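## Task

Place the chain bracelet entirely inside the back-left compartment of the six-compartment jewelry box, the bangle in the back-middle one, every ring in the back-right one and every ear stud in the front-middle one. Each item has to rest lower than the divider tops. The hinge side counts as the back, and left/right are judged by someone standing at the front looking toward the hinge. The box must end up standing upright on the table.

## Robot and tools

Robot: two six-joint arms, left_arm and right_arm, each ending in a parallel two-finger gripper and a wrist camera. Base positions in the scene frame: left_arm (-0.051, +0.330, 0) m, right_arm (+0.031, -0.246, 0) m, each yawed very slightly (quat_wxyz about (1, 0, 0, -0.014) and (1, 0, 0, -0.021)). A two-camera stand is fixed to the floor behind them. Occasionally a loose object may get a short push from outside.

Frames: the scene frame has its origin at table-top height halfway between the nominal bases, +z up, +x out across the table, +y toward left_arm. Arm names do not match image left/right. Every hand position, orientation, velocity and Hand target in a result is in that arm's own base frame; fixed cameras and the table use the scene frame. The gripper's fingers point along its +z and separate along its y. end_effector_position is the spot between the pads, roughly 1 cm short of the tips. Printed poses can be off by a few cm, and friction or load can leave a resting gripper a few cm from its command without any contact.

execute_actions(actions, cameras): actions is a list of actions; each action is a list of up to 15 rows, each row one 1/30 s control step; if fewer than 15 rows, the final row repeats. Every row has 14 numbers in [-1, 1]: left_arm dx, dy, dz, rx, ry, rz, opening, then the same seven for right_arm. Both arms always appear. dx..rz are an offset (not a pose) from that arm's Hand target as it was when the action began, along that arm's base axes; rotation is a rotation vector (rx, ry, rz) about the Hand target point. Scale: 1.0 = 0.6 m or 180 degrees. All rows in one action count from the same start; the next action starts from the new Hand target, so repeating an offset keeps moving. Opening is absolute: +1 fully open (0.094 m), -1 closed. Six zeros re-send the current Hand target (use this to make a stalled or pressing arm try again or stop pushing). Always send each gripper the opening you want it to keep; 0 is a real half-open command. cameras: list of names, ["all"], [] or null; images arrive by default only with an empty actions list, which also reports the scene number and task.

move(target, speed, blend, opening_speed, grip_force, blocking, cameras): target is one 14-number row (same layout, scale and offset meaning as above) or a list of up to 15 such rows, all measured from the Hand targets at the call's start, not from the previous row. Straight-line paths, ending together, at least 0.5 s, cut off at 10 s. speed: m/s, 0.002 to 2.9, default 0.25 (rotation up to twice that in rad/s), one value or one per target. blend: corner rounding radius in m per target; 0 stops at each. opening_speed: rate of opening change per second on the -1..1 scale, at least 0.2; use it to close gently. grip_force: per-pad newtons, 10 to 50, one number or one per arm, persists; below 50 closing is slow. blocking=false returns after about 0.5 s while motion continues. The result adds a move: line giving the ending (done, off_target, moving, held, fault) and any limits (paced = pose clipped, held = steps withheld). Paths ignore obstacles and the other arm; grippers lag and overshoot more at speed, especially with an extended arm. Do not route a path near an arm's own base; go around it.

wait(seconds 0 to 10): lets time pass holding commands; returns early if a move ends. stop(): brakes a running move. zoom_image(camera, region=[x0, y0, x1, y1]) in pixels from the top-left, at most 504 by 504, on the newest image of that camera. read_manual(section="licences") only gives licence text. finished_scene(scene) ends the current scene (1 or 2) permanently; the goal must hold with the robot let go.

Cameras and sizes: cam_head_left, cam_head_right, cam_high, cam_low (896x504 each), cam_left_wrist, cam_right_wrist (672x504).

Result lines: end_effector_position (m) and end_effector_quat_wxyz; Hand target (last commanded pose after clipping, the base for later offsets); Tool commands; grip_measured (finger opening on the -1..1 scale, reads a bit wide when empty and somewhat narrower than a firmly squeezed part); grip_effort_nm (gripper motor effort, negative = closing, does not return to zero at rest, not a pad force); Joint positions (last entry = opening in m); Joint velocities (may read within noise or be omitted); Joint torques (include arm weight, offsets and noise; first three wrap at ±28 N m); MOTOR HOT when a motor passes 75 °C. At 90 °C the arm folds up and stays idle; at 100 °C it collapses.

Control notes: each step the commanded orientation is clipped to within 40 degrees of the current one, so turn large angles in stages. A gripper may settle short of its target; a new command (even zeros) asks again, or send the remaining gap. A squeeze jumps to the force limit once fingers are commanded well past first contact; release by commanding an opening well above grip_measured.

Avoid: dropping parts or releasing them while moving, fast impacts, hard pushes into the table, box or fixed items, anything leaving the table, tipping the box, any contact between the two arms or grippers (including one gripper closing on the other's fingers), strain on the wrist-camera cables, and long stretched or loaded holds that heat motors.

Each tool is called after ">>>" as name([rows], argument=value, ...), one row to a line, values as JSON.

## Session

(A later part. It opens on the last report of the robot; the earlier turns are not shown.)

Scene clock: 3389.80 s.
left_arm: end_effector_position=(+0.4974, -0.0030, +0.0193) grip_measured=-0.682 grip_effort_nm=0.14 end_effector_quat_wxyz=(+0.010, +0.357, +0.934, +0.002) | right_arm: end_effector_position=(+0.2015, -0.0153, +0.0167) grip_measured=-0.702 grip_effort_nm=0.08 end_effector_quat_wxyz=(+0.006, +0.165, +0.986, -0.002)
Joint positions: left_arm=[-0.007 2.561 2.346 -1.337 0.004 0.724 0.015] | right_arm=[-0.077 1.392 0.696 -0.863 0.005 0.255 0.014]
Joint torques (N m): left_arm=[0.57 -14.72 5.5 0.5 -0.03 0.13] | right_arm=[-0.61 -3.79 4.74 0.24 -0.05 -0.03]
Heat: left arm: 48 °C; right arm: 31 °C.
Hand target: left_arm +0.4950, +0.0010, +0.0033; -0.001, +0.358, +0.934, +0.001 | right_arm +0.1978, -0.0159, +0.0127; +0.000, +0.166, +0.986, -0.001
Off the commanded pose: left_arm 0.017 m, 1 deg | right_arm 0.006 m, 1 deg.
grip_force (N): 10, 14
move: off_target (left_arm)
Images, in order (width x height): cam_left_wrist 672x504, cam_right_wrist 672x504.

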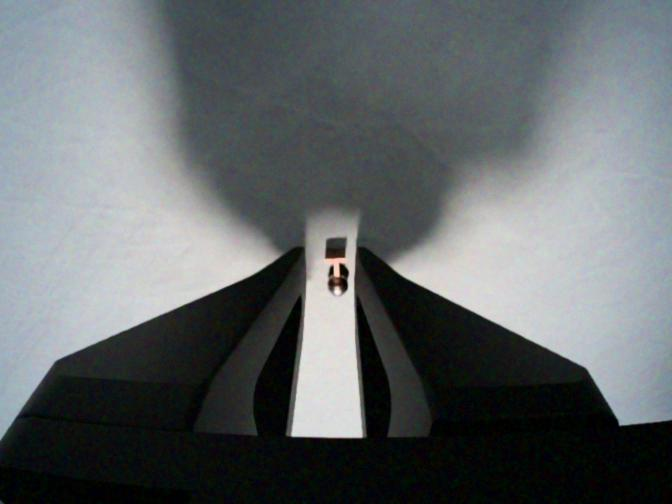

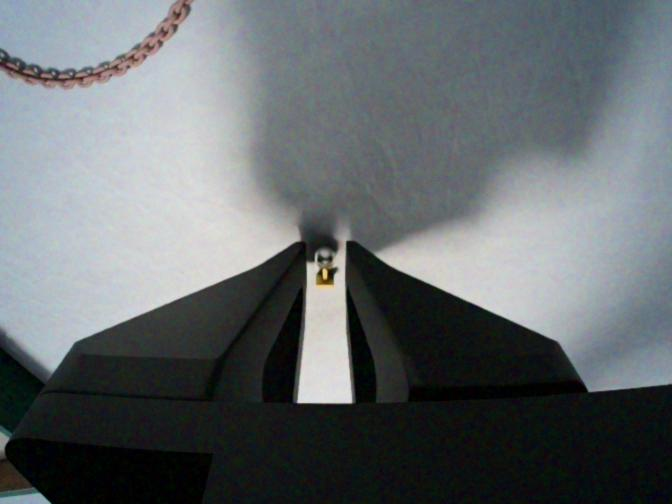

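>>> move(target=[0.0, 0.0, 0.0, 0, 0, 0, -1.0, 0.004, 0, -0.014, 0, 0, 0, -0.7], speed=0.03, opening_speed=0.3, grip_force=[14, 14], cameras=["cam_left_wrist", "cam_right_wrist"])

Scene clock: 3427.20 s.
left_arm: end_effector_position=(+0.4979, -0.0030, +0.0193) grip_measured=-0.876 grip_effort_nm=-0.32 end_effector_quat_wxyz=(+0.011, +0.357, +0.934, +0.002) | right_arm: end_effector_position=(+0.1998, -0.0151, +0.0121) grip_measured=-0.702 grip_effort_nm=0.08 end_effector_quat_wxyz=(+0.001, +0.165, +0.986, -0.002)
Joint positions: left_arm=[-0.007 2.561 2.346 -1.335 0.004 0.724 0.006] | right_arm=[-0.077 1.405 0.685 -0.85 0.005 0.255 0.014]
Joint torques (N m): left_arm=[0.58 -14.68 5.46 0.48 -0.04 0.1] | right_arm=[-0.53 -2.51 4.36 0.51 -0.06 -0.01]
Heat: left arm: 48 °C; right arm: 31 °C.
Hand target: left_arm +0.4950, +0.0010, +0.0033; -0.001, +0.358, +0.934, +0.000 | right_arm +0.2001, -0.0159, +0.0043; +0.000, +0.166, +0.986, -0.001
Off the commanded pose: left_arm 0.017 m, 1 deg | right_arm 0.008 m, 0 deg.
grip_force (N): 14, 14
move: off_target (left_arm)
Images, in order (width x height): cam_left_wrist 672x504, cam_right_wrist 672x504.

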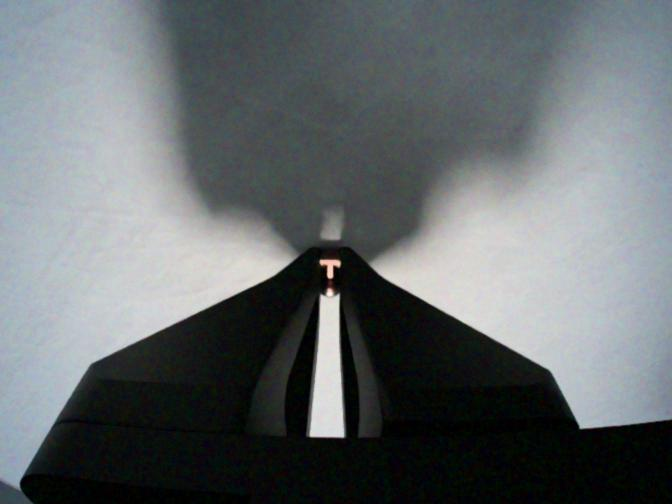

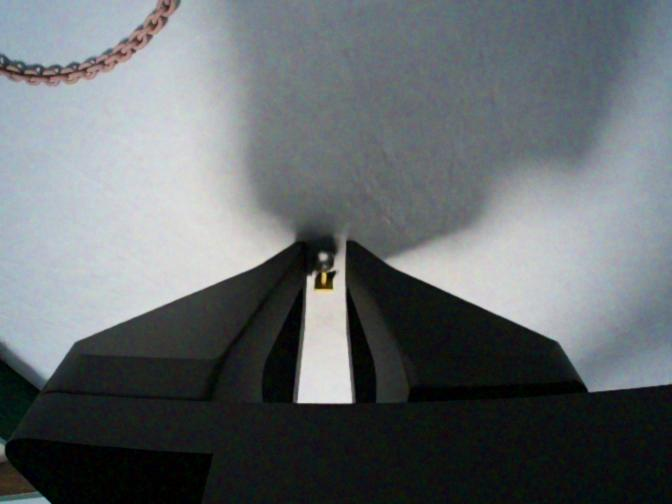

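>>> move(target=[0.0, 0.0, 0.05, 0, 0, 0, -1.0, 0, 0, 0, 0, 0, 0, -1.0], speed=0.05, opening_speed=0.3, grip_force=[14, 14], cameras=["cam_left_wrist", "cam_right_wrist"])

Scene clock: 3433.90 s.
left_arm: end_effector_position=(+0.4948, -0.0029, +0.0390) grip_measured=-0.878 grip_effort_nm=-0.35 end_effector_quat_wxyz=(+0.007, +0.357, +0.934, +0.001) | right_arm: end_effector_position=(+0.2007, -0.0133, +0.0121) grip_measured=-0.844 grip_effort_nm=-0.38 end_effector_quat_wxyz=(+0.002, +0.165, +0.986, +0.003)
Joint positions: left_arm=[-0.007 2.561 2.424 -1.42 0.004 0.724 0.006] | right_arm=[-0.077 1.405 0.685 -0.847 -0.006 0.255 0.007]
Joint torques (N m): left_arm=[0.47 -14.12 10.55 0.06 -0.03 0.11] | right_arm=[-0.5 -2.5 4.31 0.49 0.06 -0.01]
Heat: left arm: 48 °C; right arm: 31 °C.
Hand target: left_arm +0.4949, +0.0010, +0.0332; -0.001, +0.358, +0.934, +0.000 | right_arm +0.2002, -0.0159, +0.0043; +0.000, +0.166, +0.986, -0.001
Off the commanded pose: left_arm 0.007 m, 1 deg | right_arm 0.008 m, 1 deg.
grip_force (N): 14, 14
move: done
Images, in order (width x height): cam_left_wrist 672x504, cam_right_wrist 672x504.

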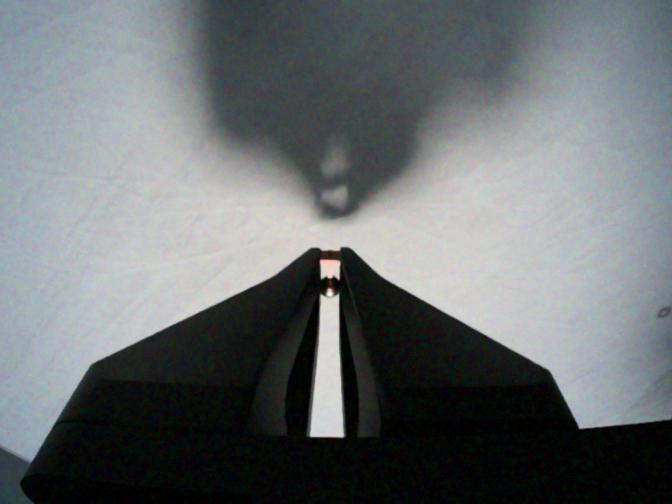

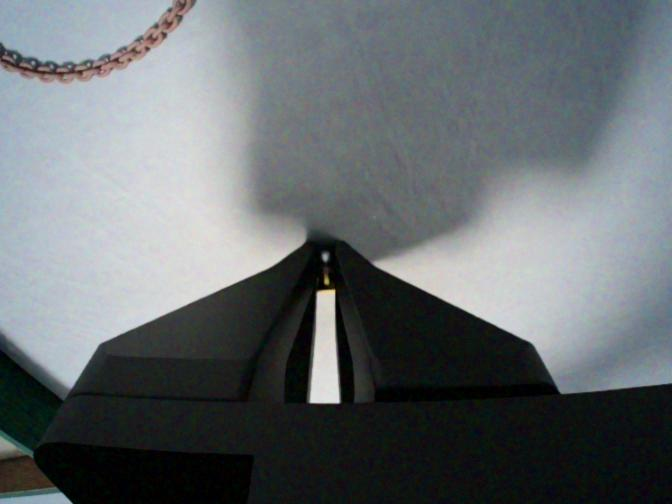

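>>> move([
  [0, 0, 0.1667, 0, 0, 0, -1.0, 0, 0, 0.2333, 0, 0, 0, -1.0],
  [0, 0, 0.1667, 0, 0, 0, -1.0, 0.2682, 0.5685, 0.2095, 0, 0, 0.655, -1.0],
], speed=0.25, blend=[0.03, 0], cameras=["cam_left_wrist", "cam_right_wrist", "cam_high"])

Scene clock: 3482.83 s.
left_arm: end_effector_position=(+0.4977, -0.0030, +0.1187) grip_measured=-0.878 grip_effort_nm=-0.35 end_effector_quat_wxyz=(+0.061, +0.357, +0.932, +0.021) | right_arm: end_effector_position=(+0.3612, +0.3217, +0.1351) grip_measured=-0.845 grip_effort_nm=-0.38 end_effector_quat_wxyz=(-0.067, +0.753, -0.655, +0.008)
Joint positions: left_arm=[-0.007 2.487 2.602 -1.558 0.004 0.724 0.006] | right_arm=[0.725 2.388 2.489 -1.537 -0.002 -0.985 0.007]
Joint torques (N m): left_arm=[0.61 -18.35 8.14 0.26 -0.03 0.11] | right_arm=[0.53 -10.93 9.66 0.2 0 -0.04]
Heat: left arm: 47 °C; right arm: 31 °C.
Hand target: left_arm +0.4950, +0.0010, +0.1333; -0.001, +0.358, +0.934, +0.000 | right_arm +0.3610, +0.3252, +0.1300; -0.001, +0.759, -0.651, +0.000
Off the commanded pose: left_arm 0.015 m, 7 deg | right_arm 0.006 m, 8 deg.
joint sent to its limit (left arm) — joint 4 (wrist pitch), lower limit. The joint targets are off in orientation, not in position.
joint sent to its limit (right arm) — joint 4 (wrist pitch), lower limit. The joint targets are off in orientation, not in position.
grip_force (N): 14, 14
move: off_target (left_arm, right_arm)
Images, in order (width x height): cam_high 896x504, cam_left_wrist 672x504, cam_right_wrist 672x504.

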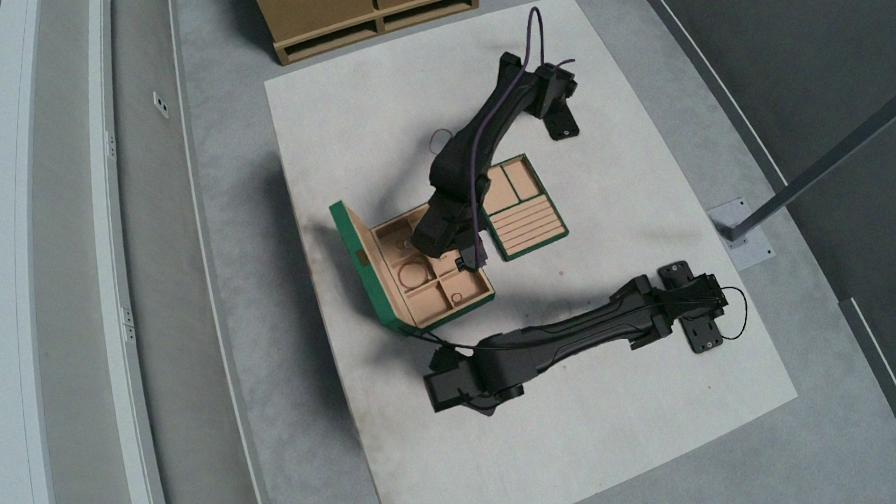

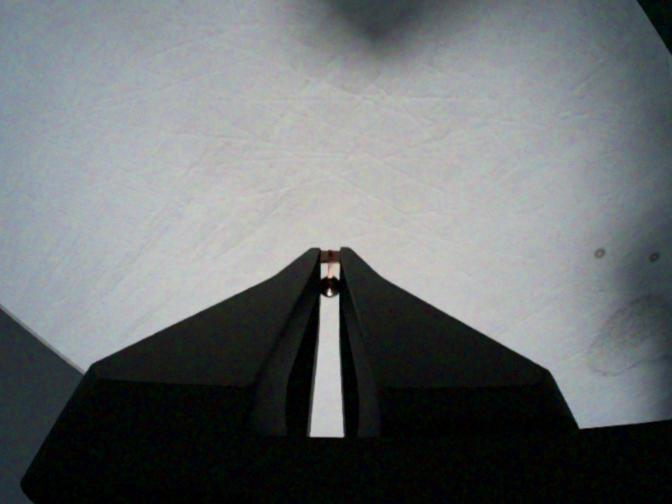

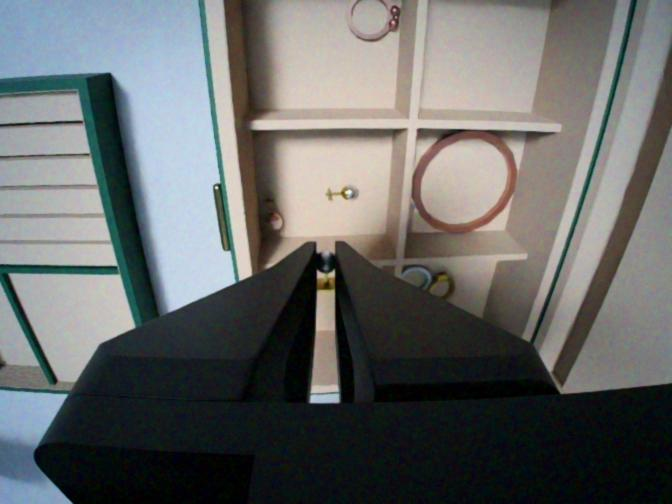

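>>> zoom_image(camera="cam_right_wrist", region=[360, 100, 580, 300])

>>> zoom_image(camera="cam_right_wrist", region=[230, 100, 430, 300])

Scaled by 2.291 from the camera's 672x504 image, which has a finer 960x720 frame.

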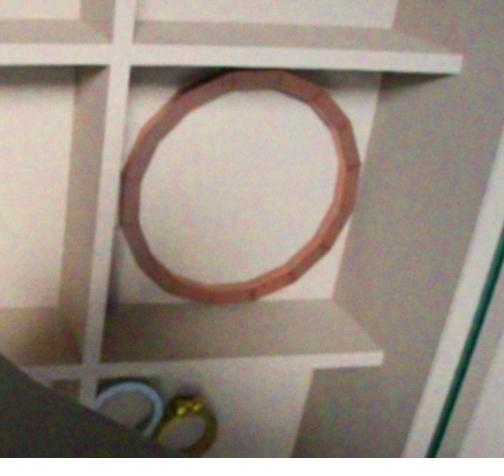

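Scaled by 2.520 from the camera's 672x504 image, which has a finer 960x720 frame.

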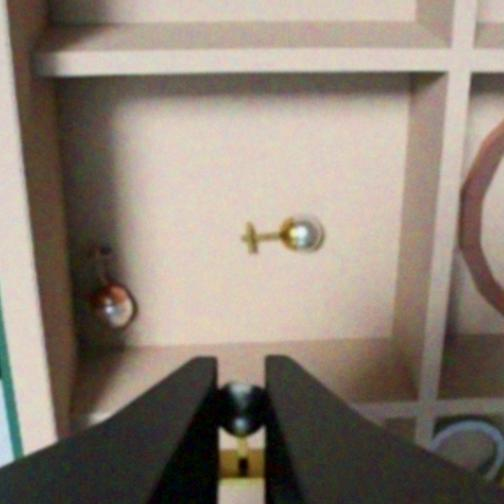

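>>> move(target=[0, 0, 0, 0, 0, 0, -1.0, 0, 0, -0.1417, 0, 0, 0, -1.0], speed=0.12, cameras=["cam_right_wrist"])

Scene clock: 3526.00 s.
left_arm: end_effector_position=(+0.4977, -0.0030, +0.1187) grip_measured=-0.878 grip_effort_nm=-0.35 end_effector_quat_wxyz=(+0.061, +0.357, +0.932, +0.021) | right_arm: end_effector_position=(+0.3616, +0.3219, +0.0587) grip_measured=-0.845 grip_effort_nm=-0.38 end_effector_quat_wxyz=(-0.008, +0.755, -0.656, +0.000)
Joint positions: left_arm=[-0.007 2.487 2.602 -1.558 0.004 0.724 0.006] | right_arm=[0.725 2.49 2.372 -1.436 -0.001 -0.986 0.007]
Joint torques (N m): left_arm=[0.62 -18.22 8.24 0.26 -0.02 0.09] | right_arm=[0.51 -11.9 6.19 0.34 -0.02 -0.04]
Heat: left arm: 47 °C; right arm: 33 °C.
Hand target: left_arm +0.4950, +0.0010, +0.1333; -0.001, +0.358, +0.934, +0.000 | right_arm +0.3609, +0.3252, +0.0450; -0.001, +0.759, -0.651, +0.000
Off the commanded pose: left_arm 0.015 m, 7 deg | right_arm 0.014 m, 1 deg.
joint sent to its limit (left arm) — joint 4 (wrist pitch), lower limit. The joint targets are off in orientation, not in position.
grip_force (N): 14, 14
move: off_target (left_arm, right_arm)
Images, in order (width x height): cam_right_wrist 672x504.

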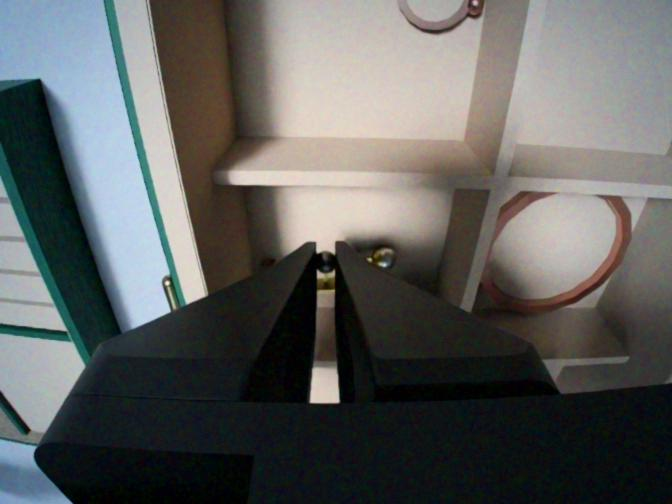

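>>> move(target=[0, 0, 0, 0, 0, 0, -1.0, -0.0043, 0.0105, -0.03, 0, 0, 0, -1.0], speed=0.06, cameras=["cam_right_wrist"])

Scene clock: 3549.43 s.
left_arm: end_effector_position=(+0.4977, -0.0030, +0.1187) grip_measured=-0.878 grip_effort_nm=-0.35 end_effector_quat_wxyz=(+0.061, +0.357, +0.932, +0.021) | right_arm: end_effector_position=(+0.3617, +0.3296, +0.0467) grip_measured=-0.845 grip_effort_nm=-0.38 end_effector_quat_wxyz=(-0.016, +0.759, -0.651, +0.002)
Joint positions: left_arm=[-0.007 2.487 2.602 -1.558 0.004 0.724 0.006] | right_arm=[0.737 2.49 2.324 -1.372 0 -0.986 0.007]
Joint torques (N m): left_arm=[0.58 -18.17 8.23 0.26 -0.03 0.09] | right_arm=[0.65 -11.33 5.46 0.36 -0.03 0.08]
Heat: left arm: 48 °C; right arm: 33 °C.
Hand target: left_arm +0.4950, +0.0010, +0.1333; -0.001, +0.358, +0.934, +0.000 | right_arm +0.3584, +0.3315, +0.0270; -0.001, +0.759, -0.651, +0.000
Off the commanded pose: left_arm 0.015 m, 7 deg | right_arm 0.020 m, 2 deg.
joint sent to its limit (left arm) — joint 4 (wrist pitch), lower limit. The joint targets are off in orientation, not in position.
grip_force (N): 14, 14
move: off_target (left_arm, right_arm)
Images, in order (width x height): cam_right_wrist 672x504.

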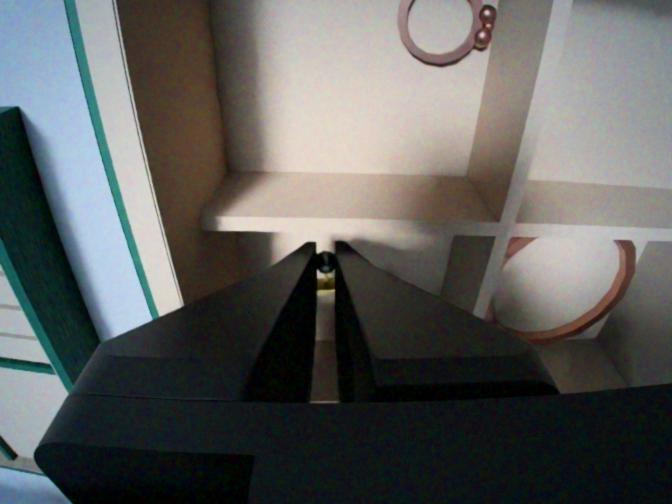

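>>> move(target=[0, 0, 0, 0, 0, 0, -1.0, 0.002, -0.0115, -0.025, 0, 0, 0, -1.0], speed=0.05, cameras=["cam_right_wrist"])

Scene clock: 3565.27 s.
left_arm: end_effector_position=(+0.4977, -0.0030, +0.1187) grip_measured=-0.878 grip_effort_nm=-0.35 end_effector_quat_wxyz=(+0.061, +0.357, +0.932, +0.021) | right_arm: end_effector_position=(+0.3573, +0.3255, +0.0265) grip_measured=-0.845 grip_effort_nm=-0.38 end_effector_quat_wxyz=(-0.003, +0.759, -0.651, +0.000)
Joint positions: left_arm=[-0.007 2.487 2.602 -1.558 0.004 0.724 0.006] | right_arm=[0.737 2.49 2.244 -1.319 0 -0.986 0.007]
Joint torques (N m): left_arm=[0.57 -18.14 8.21 0.27 -0.01 0.11] | right_arm=[-0.35 -12.98 3.92 0.57 -0.03 -0.03]
Heat: left arm: 49 °C; right arm: 33 °C.
Hand target: left_arm +0.4950, +0.0010, +0.1333; -0.001, +0.358, +0.934, +0.000 | right_arm +0.3596, +0.3246, +0.0120; -0.001, +0.759, -0.651, +0.000
Off the commanded pose: left_arm 0.015 m, 7 deg | right_arm 0.015 m, 0 deg.
joint sent to its limit (left arm) — joint 4 (wrist pitch), lower limit. The joint targets are off in orientation, not in position.
grip_force (N): 14, 14
move: off_target (left_arm, right_arm)
Images, in order (width x height): cam_right_wrist 672x504.

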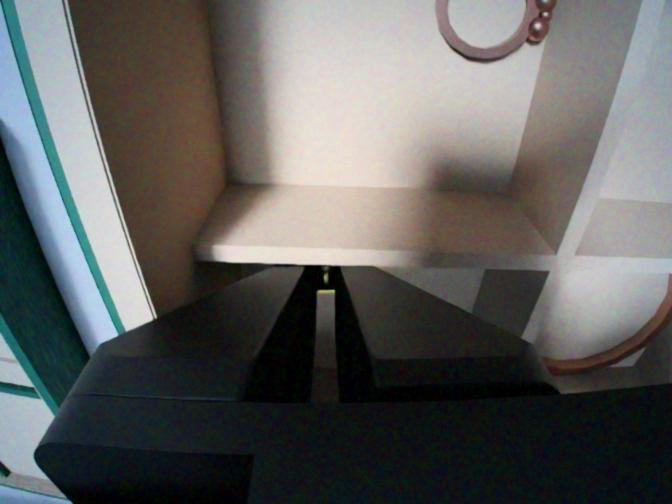

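>>> move(target=[0, 0, 0, 0, 0, 0, -1.0, 0, 0, 0, 0, 0, 0, -0.74], speed=0.05, opening_speed=0.3, cameras=["cam_right_wrist"])

Scene clock: 3573.03 s.
left_arm: end_effector_position=(+0.4977, -0.0030, +0.1187) grip_measured=-0.878 grip_effort_nm=-0.35 end_effector_quat_wxyz=(+0.061, +0.357, +0.932, +0.021) | right_arm: end_effector_position=(+0.3564, +0.3250, +0.0265) grip_measured=-0.742 grip_effort_nm=0.11 end_effector_quat_wxyz=(-0.001, +0.759, -0.651, +0.000)
Joint positions: left_arm=[-0.007 2.487 2.602 -1.558 0.004 0.724 0.006] | right_arm=[0.737 2.49 2.244 -1.323 -0.001 -0.986 0.012]
Joint torques (N m): left_arm=[0.68 -18.11 8.03 0.26 -0.04 0.11] | right_arm=[-0.35 -12.98 3.93 0.58 -0.01 -0.04]
Heat: left arm: 49 °C; right arm: 33 °C.
Hand target: left_arm +0.4950, +0.0010, +0.1333; -0.001, +0.358, +0.934, +0.000 | right_arm +0.3596, +0.3247, +0.0120; -0.001, +0.759, -0.651, +0.000
Off the commanded pose: left_arm 0.015 m, 7 deg | right_arm 0.015 m, 0 deg.
joint sent to its limit (left arm) — joint 4 (wrist pitch), lower limit. The joint targets are off in orientation, not in position.
grip_force (N): 14, 14
move: off_target (left_arm, right_arm)
Images, in order (width x height): cam_right_wrist 672x504.

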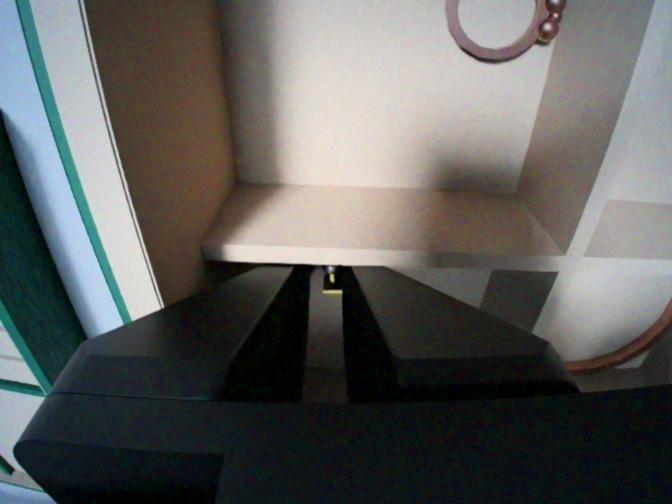

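>>> move(target=[0, 0, 0, 0, 0, 0, -1.0, 0, 0, 0.07, 0, 0, 0, -0.74], speed=0.06, cameras=["cam_right_wrist"])

Scene clock: 3584.90 s.
left_arm: end_effector_position=(+0.4977, -0.0030, +0.1187) grip_measured=-0.878 grip_effort_nm=-0.35 end_effector_quat_wxyz=(+0.061, +0.357, +0.932, +0.021) | right_arm: end_effector_position=(+0.3570, +0.3253, +0.0562) grip_measured=-0.742 grip_effort_nm=0.08 end_effector_quat_wxyz=(-0.005, +0.759, -0.651, +0.000)
Joint positions: left_arm=[-0.007 2.487 2.602 -1.558 0.004 0.724 0.006] | right_arm=[0.737 2.49 2.362 -1.432 0 -0.986 0.012]
Joint torques (N m): left_arm=[0.65 -18.17 8.25 0.26 -0.04 0.11] | right_arm=[-0.36 -12.29 9.7 -0.02 -0.01 -0.04]
Heat: left arm: 49 °C; right arm: 34 °C.
Hand target: left_arm +0.4950, +0.0010, +0.1333; -0.001, +0.358, +0.934, +0.000 | right_arm +0.3596, +0.3246, +0.0541; -0.001, +0.759, -0.651, +0.000
Off the commanded pose: left_arm 0.015 m, 7 deg | right_arm 0.004 m, 1 deg.
joint sent to its limit (left arm) — joint 4 (wrist pitch), lower limit. The joint targets are off in orientation, not in position.
grip_force (N): 14, 14
move: off_target (left_arm)
Images, in order (width x height): cam_right_wrist 672x504.

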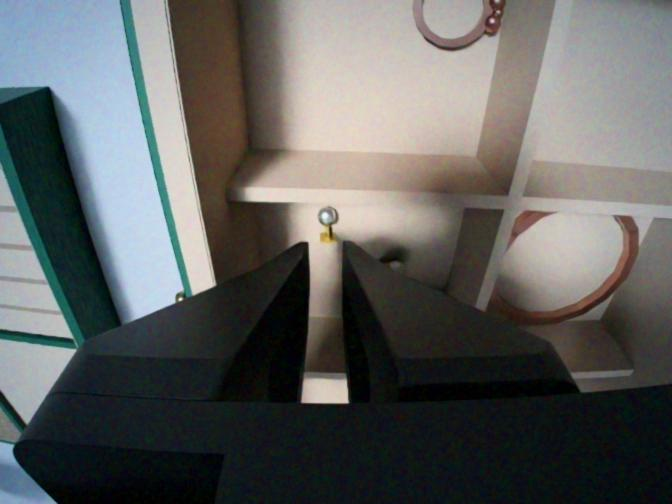

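>>> move([
  [0, 0, 0, 0, 0, 0, -1.0, 0, 0, 0.16, 0, 0, 0, -0.74],
  [0, 0, 0, 0, 0, 0, -1.0, -0.1327, -0.491, 0.1932, 0, 0, -0.5494, -0.74],
], speed=0.25, blend=[0.03, 0], cameras=["cam_right_wrist", "cam_high"])

Scene clock: 3705.77 s.
left_arm: end_effector_position=(+0.4977, -0.0030, +0.1187) grip_measured=-0.878 grip_effort_nm=-0.35 end_effector_quat_wxyz=(+0.061, +0.357, +0.932, +0.021) | right_arm: end_effector_position=(+0.2814, +0.0316, +0.1643) grip_measured=-0.742 grip_effort_nm=0.08 end_effector_quat_wxyz=(-0.017, -0.006, +1.000, -0.002)
Joint positions: left_arm=[-0.007 2.487 2.602 -1.558 0.004 0.724 0.006] | right_arm=[0.109 1.654 1.545 -1.496 0.001 0.097 0.012]
Joint torques (N m): left_arm=[0.51 -18.28 8.17 0.27 -0.03 0.1] | right_arm=[-0.35 -10.47 5.08 0.23 -0.02 0.1]
Heat: left arm: 52 °C; right arm: 37 °C.
Hand target: left_arm +0.4950, +0.0010, +0.1333; -0.001, +0.358, +0.934, +0.000 | right_arm +0.2800, +0.0301, +0.1699; +0.000, +0.001, +1.000, -0.001
Off the commanded pose: left_arm 0.015 m, 7 deg | right_arm 0.006 m, 2 deg.
joint sent to its limit (left arm) — joint 4 (wrist pitch), lower limit. The joint targets are off in orientation, not in position.
grip_force (N): 14, 14
move: off_target (left_arm)
Images, in order (width x height): cam_high 896x504, cam_right_wrist 672x504.

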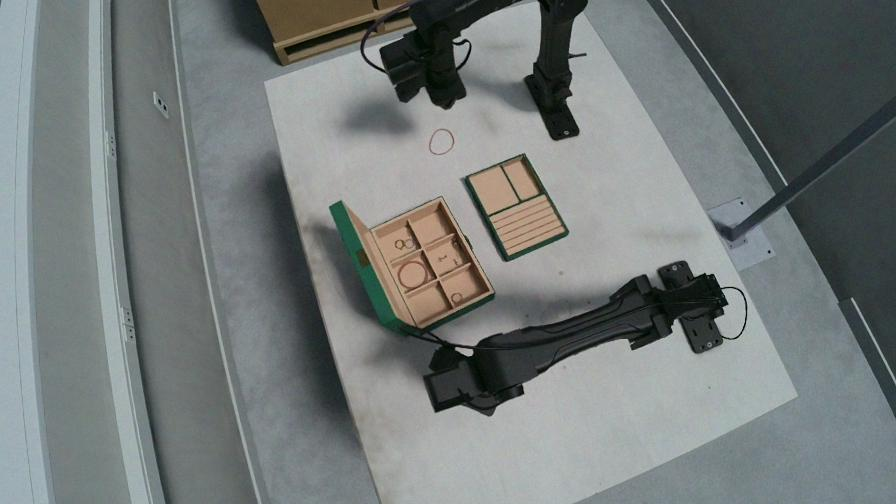

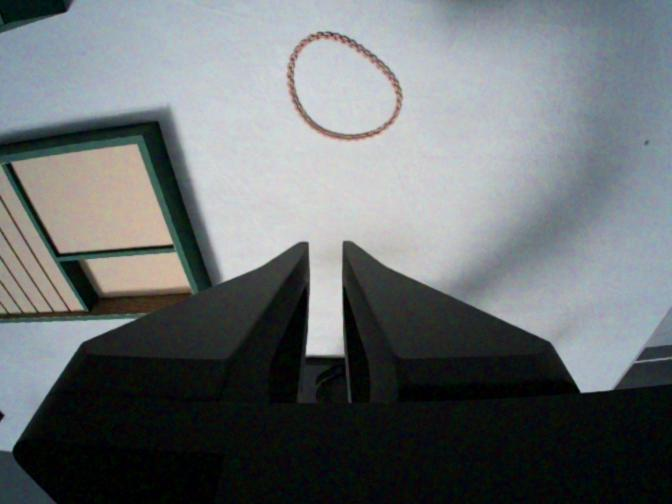

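>>> move([
  [-0.0917, -0.1683, 0.0778, 0, 0, 0, -1.0, 0.0388, 0.0403, -0.12, 0, 0, 0, -0.6],
  [-0.0297, -0.4495, -0.0222, -0.0202, -0.1231, -0.2205, -1.0, 0.0388, 0.0403, -0.1498, 0, 0, 0, -0.6],
], speed=0.2, blend=[0.04, 0], cameras=["cam_left_wrist", "cam_right_wrist", "cam_high"])

Scene clock: 3753.43 s.
left_arm: end_effector_position=(+0.4796, -0.2687, +0.1249) grip_measured=-0.878 grip_effort_nm=-0.35 end_effector_quat_wxyz=(+0.192, +0.641, +0.742, +0.042) | right_arm: end_effector_position=(+0.3036, +0.0519, +0.0892) grip_measured=-0.602 grip_effort_nm=0.08 end_effector_quat_wxyz=(+0.007, +0.001, +1.000, +0.001)
Joint positions: left_arm=[-0.515 2.355 2.317 -1.138 -0.007 0.912 0.006] | right_arm=[0.166 1.706 1.305 -1.155 0.001 0.168 0.019]
Joint torques (N m): left_arm=[-0.16 -15.51 7.28 0.97 0.06 0.08] | right_arm=[0.7 -6.13 5.26 0.37 -0.01 0.11]
Heat: left arm: 53 °C; right arm: 36 °C.
Hand target: left_arm +0.4771, -0.2687, +0.1198; +0.186, +0.645, +0.740, +0.039 | right_arm +0.3033, +0.0542, +0.0800; +0.000, +0.001, +1.000, -0.001
Off the commanded pose: left_arm 0.005 m, 1 deg | right_arm 0.010 m, 1 deg.
grip_force (N): 14, 14
move: done
Images, in order (width x height): cam_high 896x504, cam_left_wrist 672x504, cam_right_wrist 672x504.

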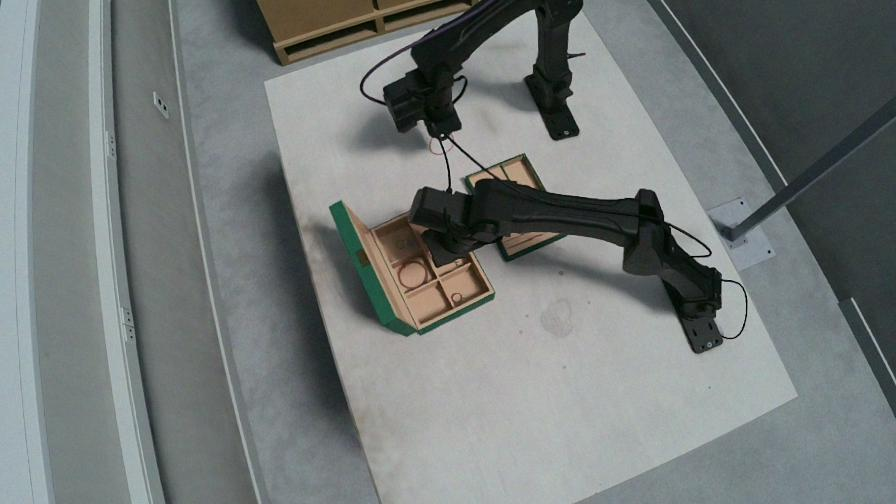

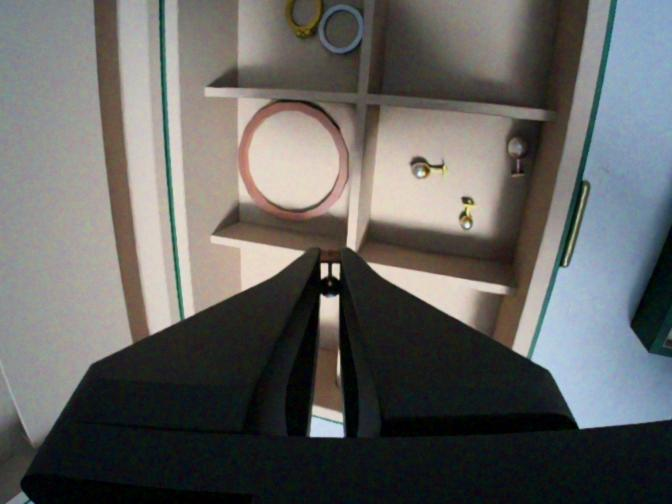

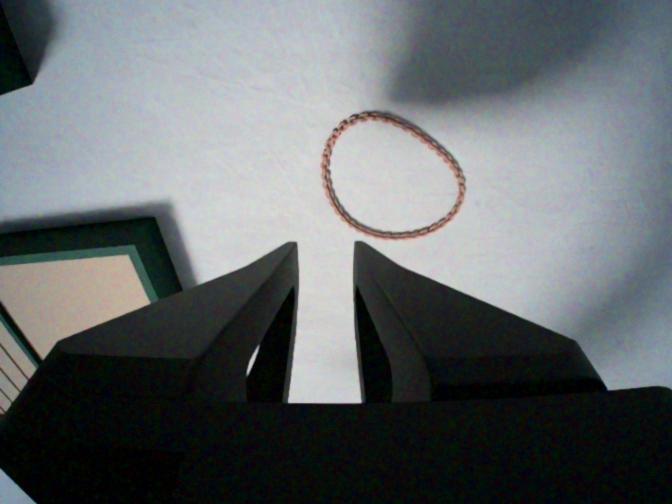

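>>> move(target=[0, 0, -0.0747, 0.0703, 0.0242, 0.0096, -1.0, 0.0035, 0.002, -0.09, 0, 0, 0, -0.6], speed=0.1, cameras=["cam_left_wrist", "cam_right_wrist"])

Scene clock: 3825.00 s.
left_arm: end_effector_position=(+0.4784, -0.2682, +0.0916) grip_measured=-0.878 grip_effort_nm=-0.35 end_effector_quat_wxyz=(+0.106, +0.651, +0.745, +0.099) | right_arm: end_effector_position=(+0.3068, +0.0524, +0.0345) grip_measured=-0.602 grip_effort_nm=0.08 end_effector_quat_wxyz=(+0.006, +0.002, +1.000, +0.001)
Joint positions: left_arm=[-0.566 2.643 2.758 -1.444 -0.163 0.89 0.006] | right_arm=[0.166 1.776 1.162 -0.945 0.001 0.171 0.019]
Joint torques (N m): left_arm=[-0.39 -13.01 10.71 0.5 -0.15 -0.06] | right_arm=[0.91 -6.53 5.05 0.36 -0.02 0.1]
Heat: left arm: 57 °C; right arm: 32 °C.
Hand target: left_arm +0.4770, -0.2688, +0.0751; +0.085, +0.651, +0.748, +0.099 | right_arm +0.3054, +0.0554, +0.0260; +0.000, +0.001, +1.000, -0.001
Off the commanded pose: left_arm 0.017 m, 2 deg | right_arm 0.009 m, 1 deg.
grip_force (N): 14, 14
move: off_target (left_arm)
Images, in order (width x height): cam_left_wrist 672x504, cam_right_wrist 672x504.

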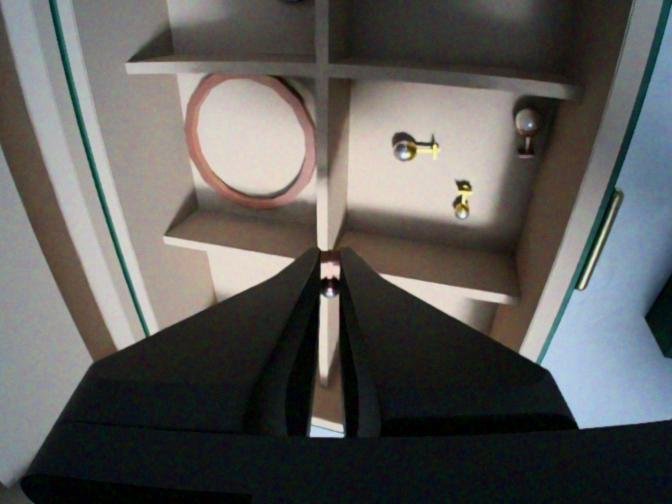

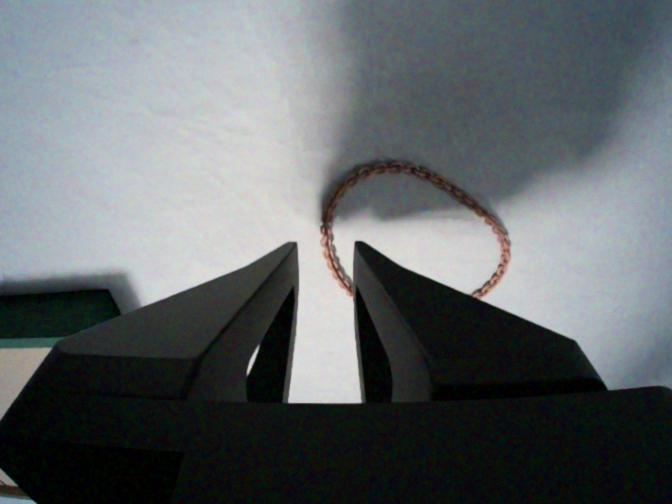

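>>> zoom_image(camera="cam_left_wrist", region=[120, 30, 620, 320])

Scaled by 1.008 from the camera's 672x504 image, which has a finer 960x720 frame.

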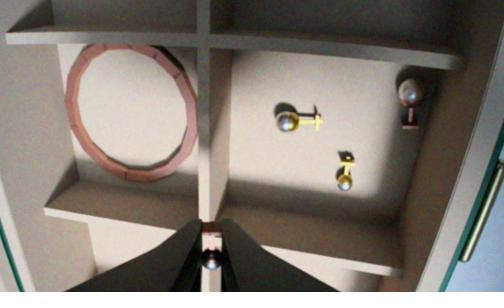

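>>> move(target=[0.0038, -0.0122, -0.05, 0, 0, 0, -1.0, 0, 0, -0.036, 0, 0, 0, -0.6], speed=0.06, cameras=["cam_left_wrist", "cam_right_wrist"])

Scene clock: 3872.10 s.
left_arm: end_effector_position=(+0.4826, -0.2761, +0.0676) grip_measured=-0.878 grip_effort_nm=-0.35 end_effector_quat_wxyz=(+0.106, +0.650, +0.746, +0.099) | right_arm: end_effector_position=(+0.3052, +0.0522, +0.0153) grip_measured=-0.602 grip_effort_nm=0.08 end_effector_quat_wxyz=(+0.002, +0.002, +1.000, +0.000)
Joint positions: left_arm=[-0.575 2.643 2.658 -1.344 -0.165 0.879 0.006] | right_arm=[0.166 1.806 1.117 -0.878 0.001 0.171 0.019]
Joint torques (N m): left_arm=[-0.46 -13.93 7.12 0.69 -0.16 -0.05] | right_arm=[0.91 -6.22 4.51 0.53 -0.02 0.09]
Heat: left arm: 47 °C; right arm: 33 °C.
Hand target: left_arm +0.4794, -0.2761, +0.0451; +0.085, +0.651, +0.748, +0.099 | right_arm +0.3054, +0.0555, +0.0045; +0.000, +0.001, +1.000, -0.001
Off the commanded pose: left_arm 0.023 m, 2 deg | right_arm 0.011 m, 0 deg.
grip_force (N): 14, 14
move: off_target (left_arm, right_arm)
Images, in order (width x height): cam_left_wrist 672x504, cam_right_wrist 672x504.

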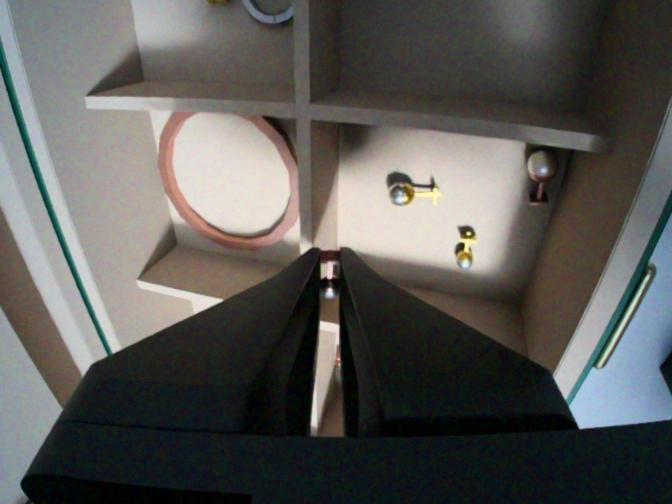

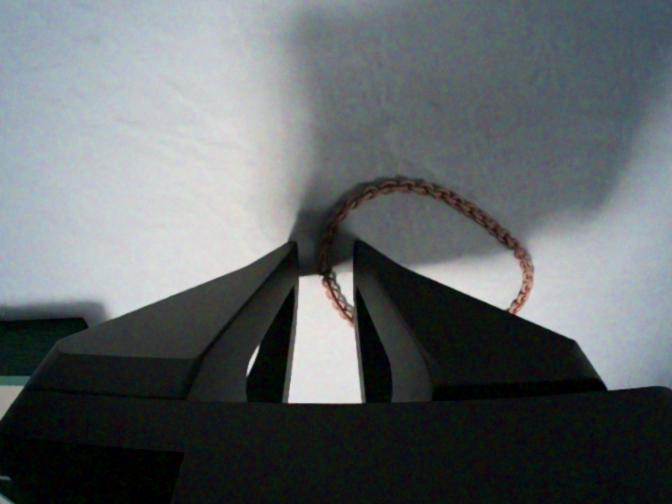

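>>> move(target=[0, 0, -0.05, 0, 0, 0, -1.0, 0, 0, -0.01, 0, 0, 0, -0.6], speed=0.06, cameras=["cam_left_wrist", "cam_right_wrist"])

Scene clock: 3884.43 s.
left_arm: end_effector_position=(+0.4806, -0.2759, +0.0272) grip_measured=-0.878 grip_effort_nm=-0.35 end_effector_quat_wxyz=(+0.089, +0.653, +0.746, +0.100) | right_arm: end_effector_position=(+0.3054, +0.0522, +0.0150) grip_measured=-0.602 grip_effort_nm=0.09 end_effector_quat_wxyz=(+0.003, +0.002, +1.000, +0.000)
Joint positions: left_arm=[-0.579 2.638 2.492 -1.218 -0.172 0.878 0.006] | right_arm=[0.166 1.806 1.116 -0.875 0.001 0.171 0.019]
Joint torques (N m): left_arm=[-0.17 -16.44 5.42 0.91 -0.08 -0.07] | right_arm=[0.88 -5.42 3.43 0.73 -0.01 0.1]
Heat: left arm: 47 °C; right arm: 32 °C.
Hand target: left_arm +0.4794, -0.2761, +0.0151; +0.085, +0.651, +0.748, +0.099 | right_arm +0.3054, +0.0555, -0.0015; +0.000, +0.001, +1.000, -0.001
Off the commanded pose: left_arm 0.012 m, 1 deg | right_arm 0.017 m, 0 deg.
grip_force (N): 14, 14
move: off_target (left_arm, right_arm)
Images, in order (width x height): cam_left_wrist 672x504, cam_right_wrist 672x504.

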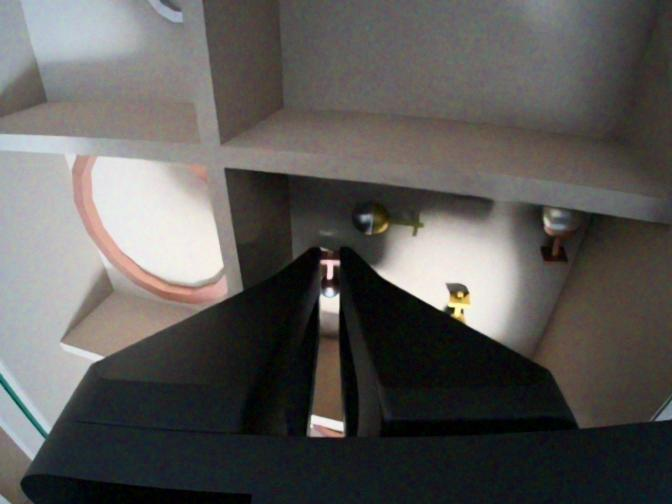

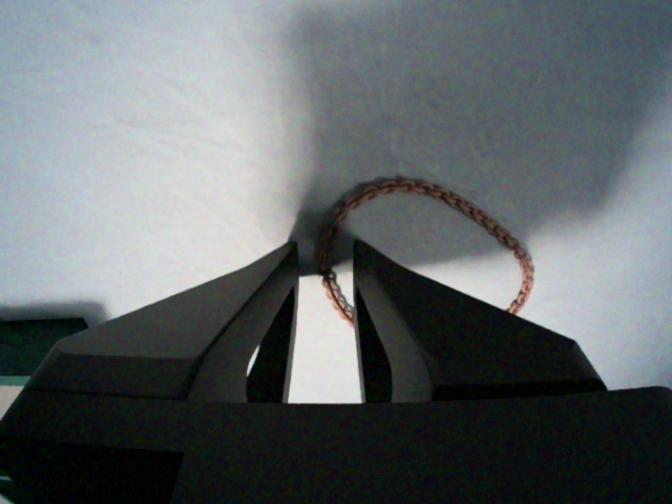

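>>> move(target=[0, 0, -0.02, 0, 0, 0, -1.0, 0, 0, 0.004, 0, 0, 0, -1.0], speed=0.05, opening_speed=0.4, grip_force=[14, 20], cameras=["cam_left_wrist", "cam_right_wrist"])

Scene clock: 3895.87 s.
left_arm: end_effector_position=(+0.4807, -0.2758, +0.0269) grip_measured=-0.878 grip_effort_nm=-0.35 end_effector_quat_wxyz=(+0.095, +0.652, +0.745, +0.101) | right_arm: end_effector_position=(+0.3067, +0.0564, +0.0150) grip_measured=-0.898 grip_effort_nm=-0.46 end_effector_quat_wxyz=(+0.005, +0.000, +1.000, +0.007)
Joint positions: left_arm=[-0.579 2.611 2.436 -1.176 -0.173 0.878 0.006] | right_arm=[0.171 1.806 1.116 -0.867 -0.013 0.171 0.005]
Joint torques (N m): left_arm=[-0.1 -14.68 4.97 1.03 -0.1 -0.06] | right_arm=[0.47 -5.72 3.93 0.56 0.12 0.1]
Heat: left arm: 48 °C; right arm: 31 °C.
Hand target: left_arm +0.4794, -0.2761, +0.0032; +0.085, +0.651, +0.748, +0.099 | right_arm +0.3054, +0.0555, +0.0009; +0.000, +0.001, +1.000, -0.001
Off the commanded pose: left_arm 0.024 m, 1 deg | right_arm 0.014 m, 1 deg.
grip_force (N): 14, 20
move: off_target (left_arm, right_arm)
Images, in order (width x height): cam_left_wrist 672x504, cam_right_wrist 672x504.

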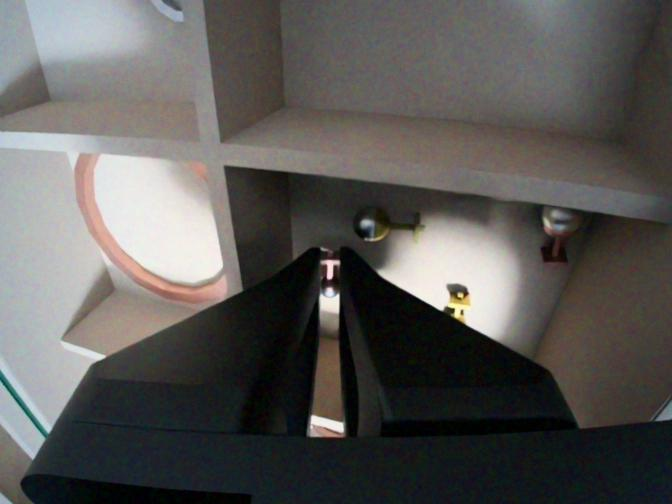

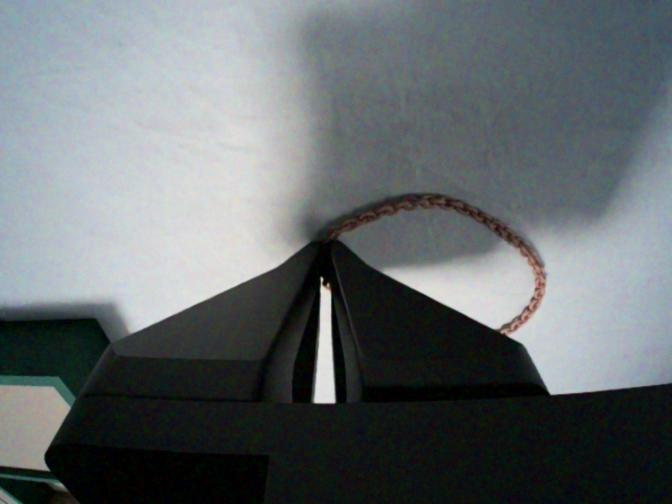

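>>> zoom_image(camera="cam_left_wrist", region=[270, 180, 480, 330])

Scaled by 2.400 from the camera's 672x504 image, which has a finer 960x720 frame.

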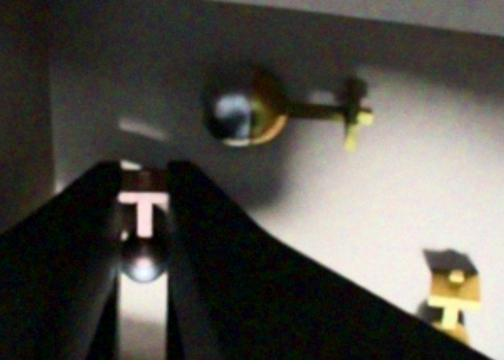

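>>> move(target=[0, 0, 0.008, 0, 0, 0, -0.79, 0, 0, 0, 0, 0, 0, -1.0], speed=0.05, opening_speed=0.3, cameras=["cam_left_wrist", "cam_right_wrist"])

Scene clock: 3926.03 s.
left_arm: end_effector_position=(+0.4818, -0.2760, +0.0272) grip_measured=-0.792 grip_effort_nm=0.14 end_effector_quat_wxyz=(+0.097, +0.651, +0.745, +0.103) | right_arm: end_effector_position=(+0.3067, +0.0564, +0.0150) grip_measured=-0.899 grip_effort_nm=-0.49 end_effector_quat_wxyz=(+0.005, +0.000, +1.000, +0.007)
Joint positions: left_arm=[-0.579 2.611 2.436 -1.172 -0.176 0.878 0.01] | right_arm=[0.171 1.806 1.116 -0.867 -0.013 0.171 0.005]
Joint torques (N m): left_arm=[-0.13 -14.65 6.69 0.8 -0.07 -0.05] | right_arm=[0.5 -5.71 3.92 0.56 0.12 0.1]
Heat: left arm: 50 °C; right arm: 31 °C.
Hand target: left_arm +0.4795, -0.2761, +0.0080; +0.086, +0.651, +0.748, +0.099 | right_arm +0.3054, +0.0555, +0.0009; +0.000, +0.001, +1.000, -0.001
Off the commanded pose: left_arm 0.019 m, 1 deg | right_arm 0.014 m, 1 deg.
grip_force (N): 14, 20
move: off_target (left_arm, right_arm)
Images, in order (width x height): cam_left_wrist 672x504, cam_right_wrist 672x504.

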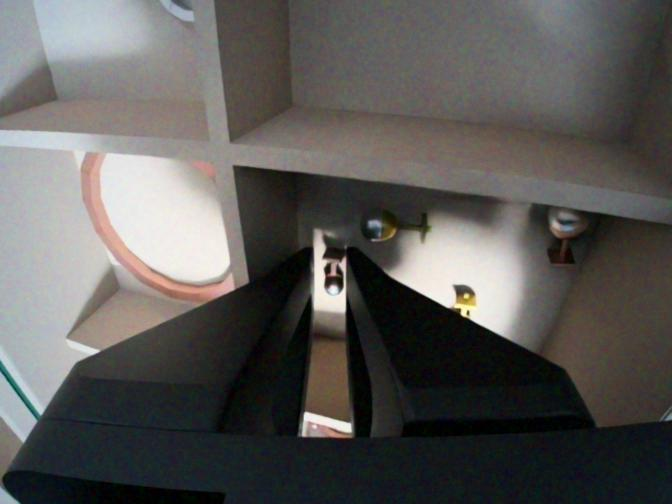

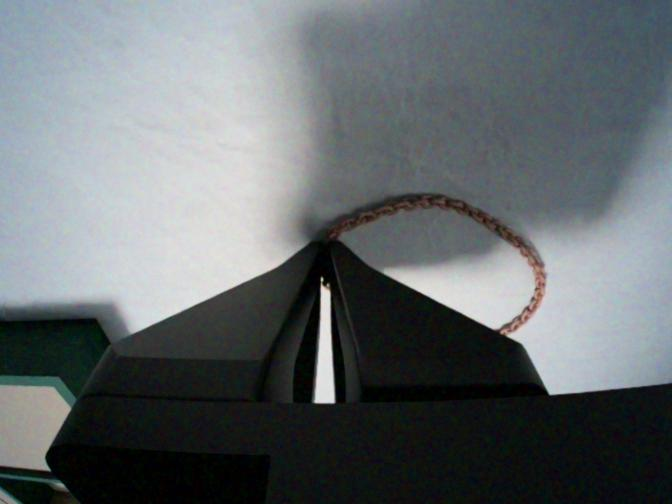

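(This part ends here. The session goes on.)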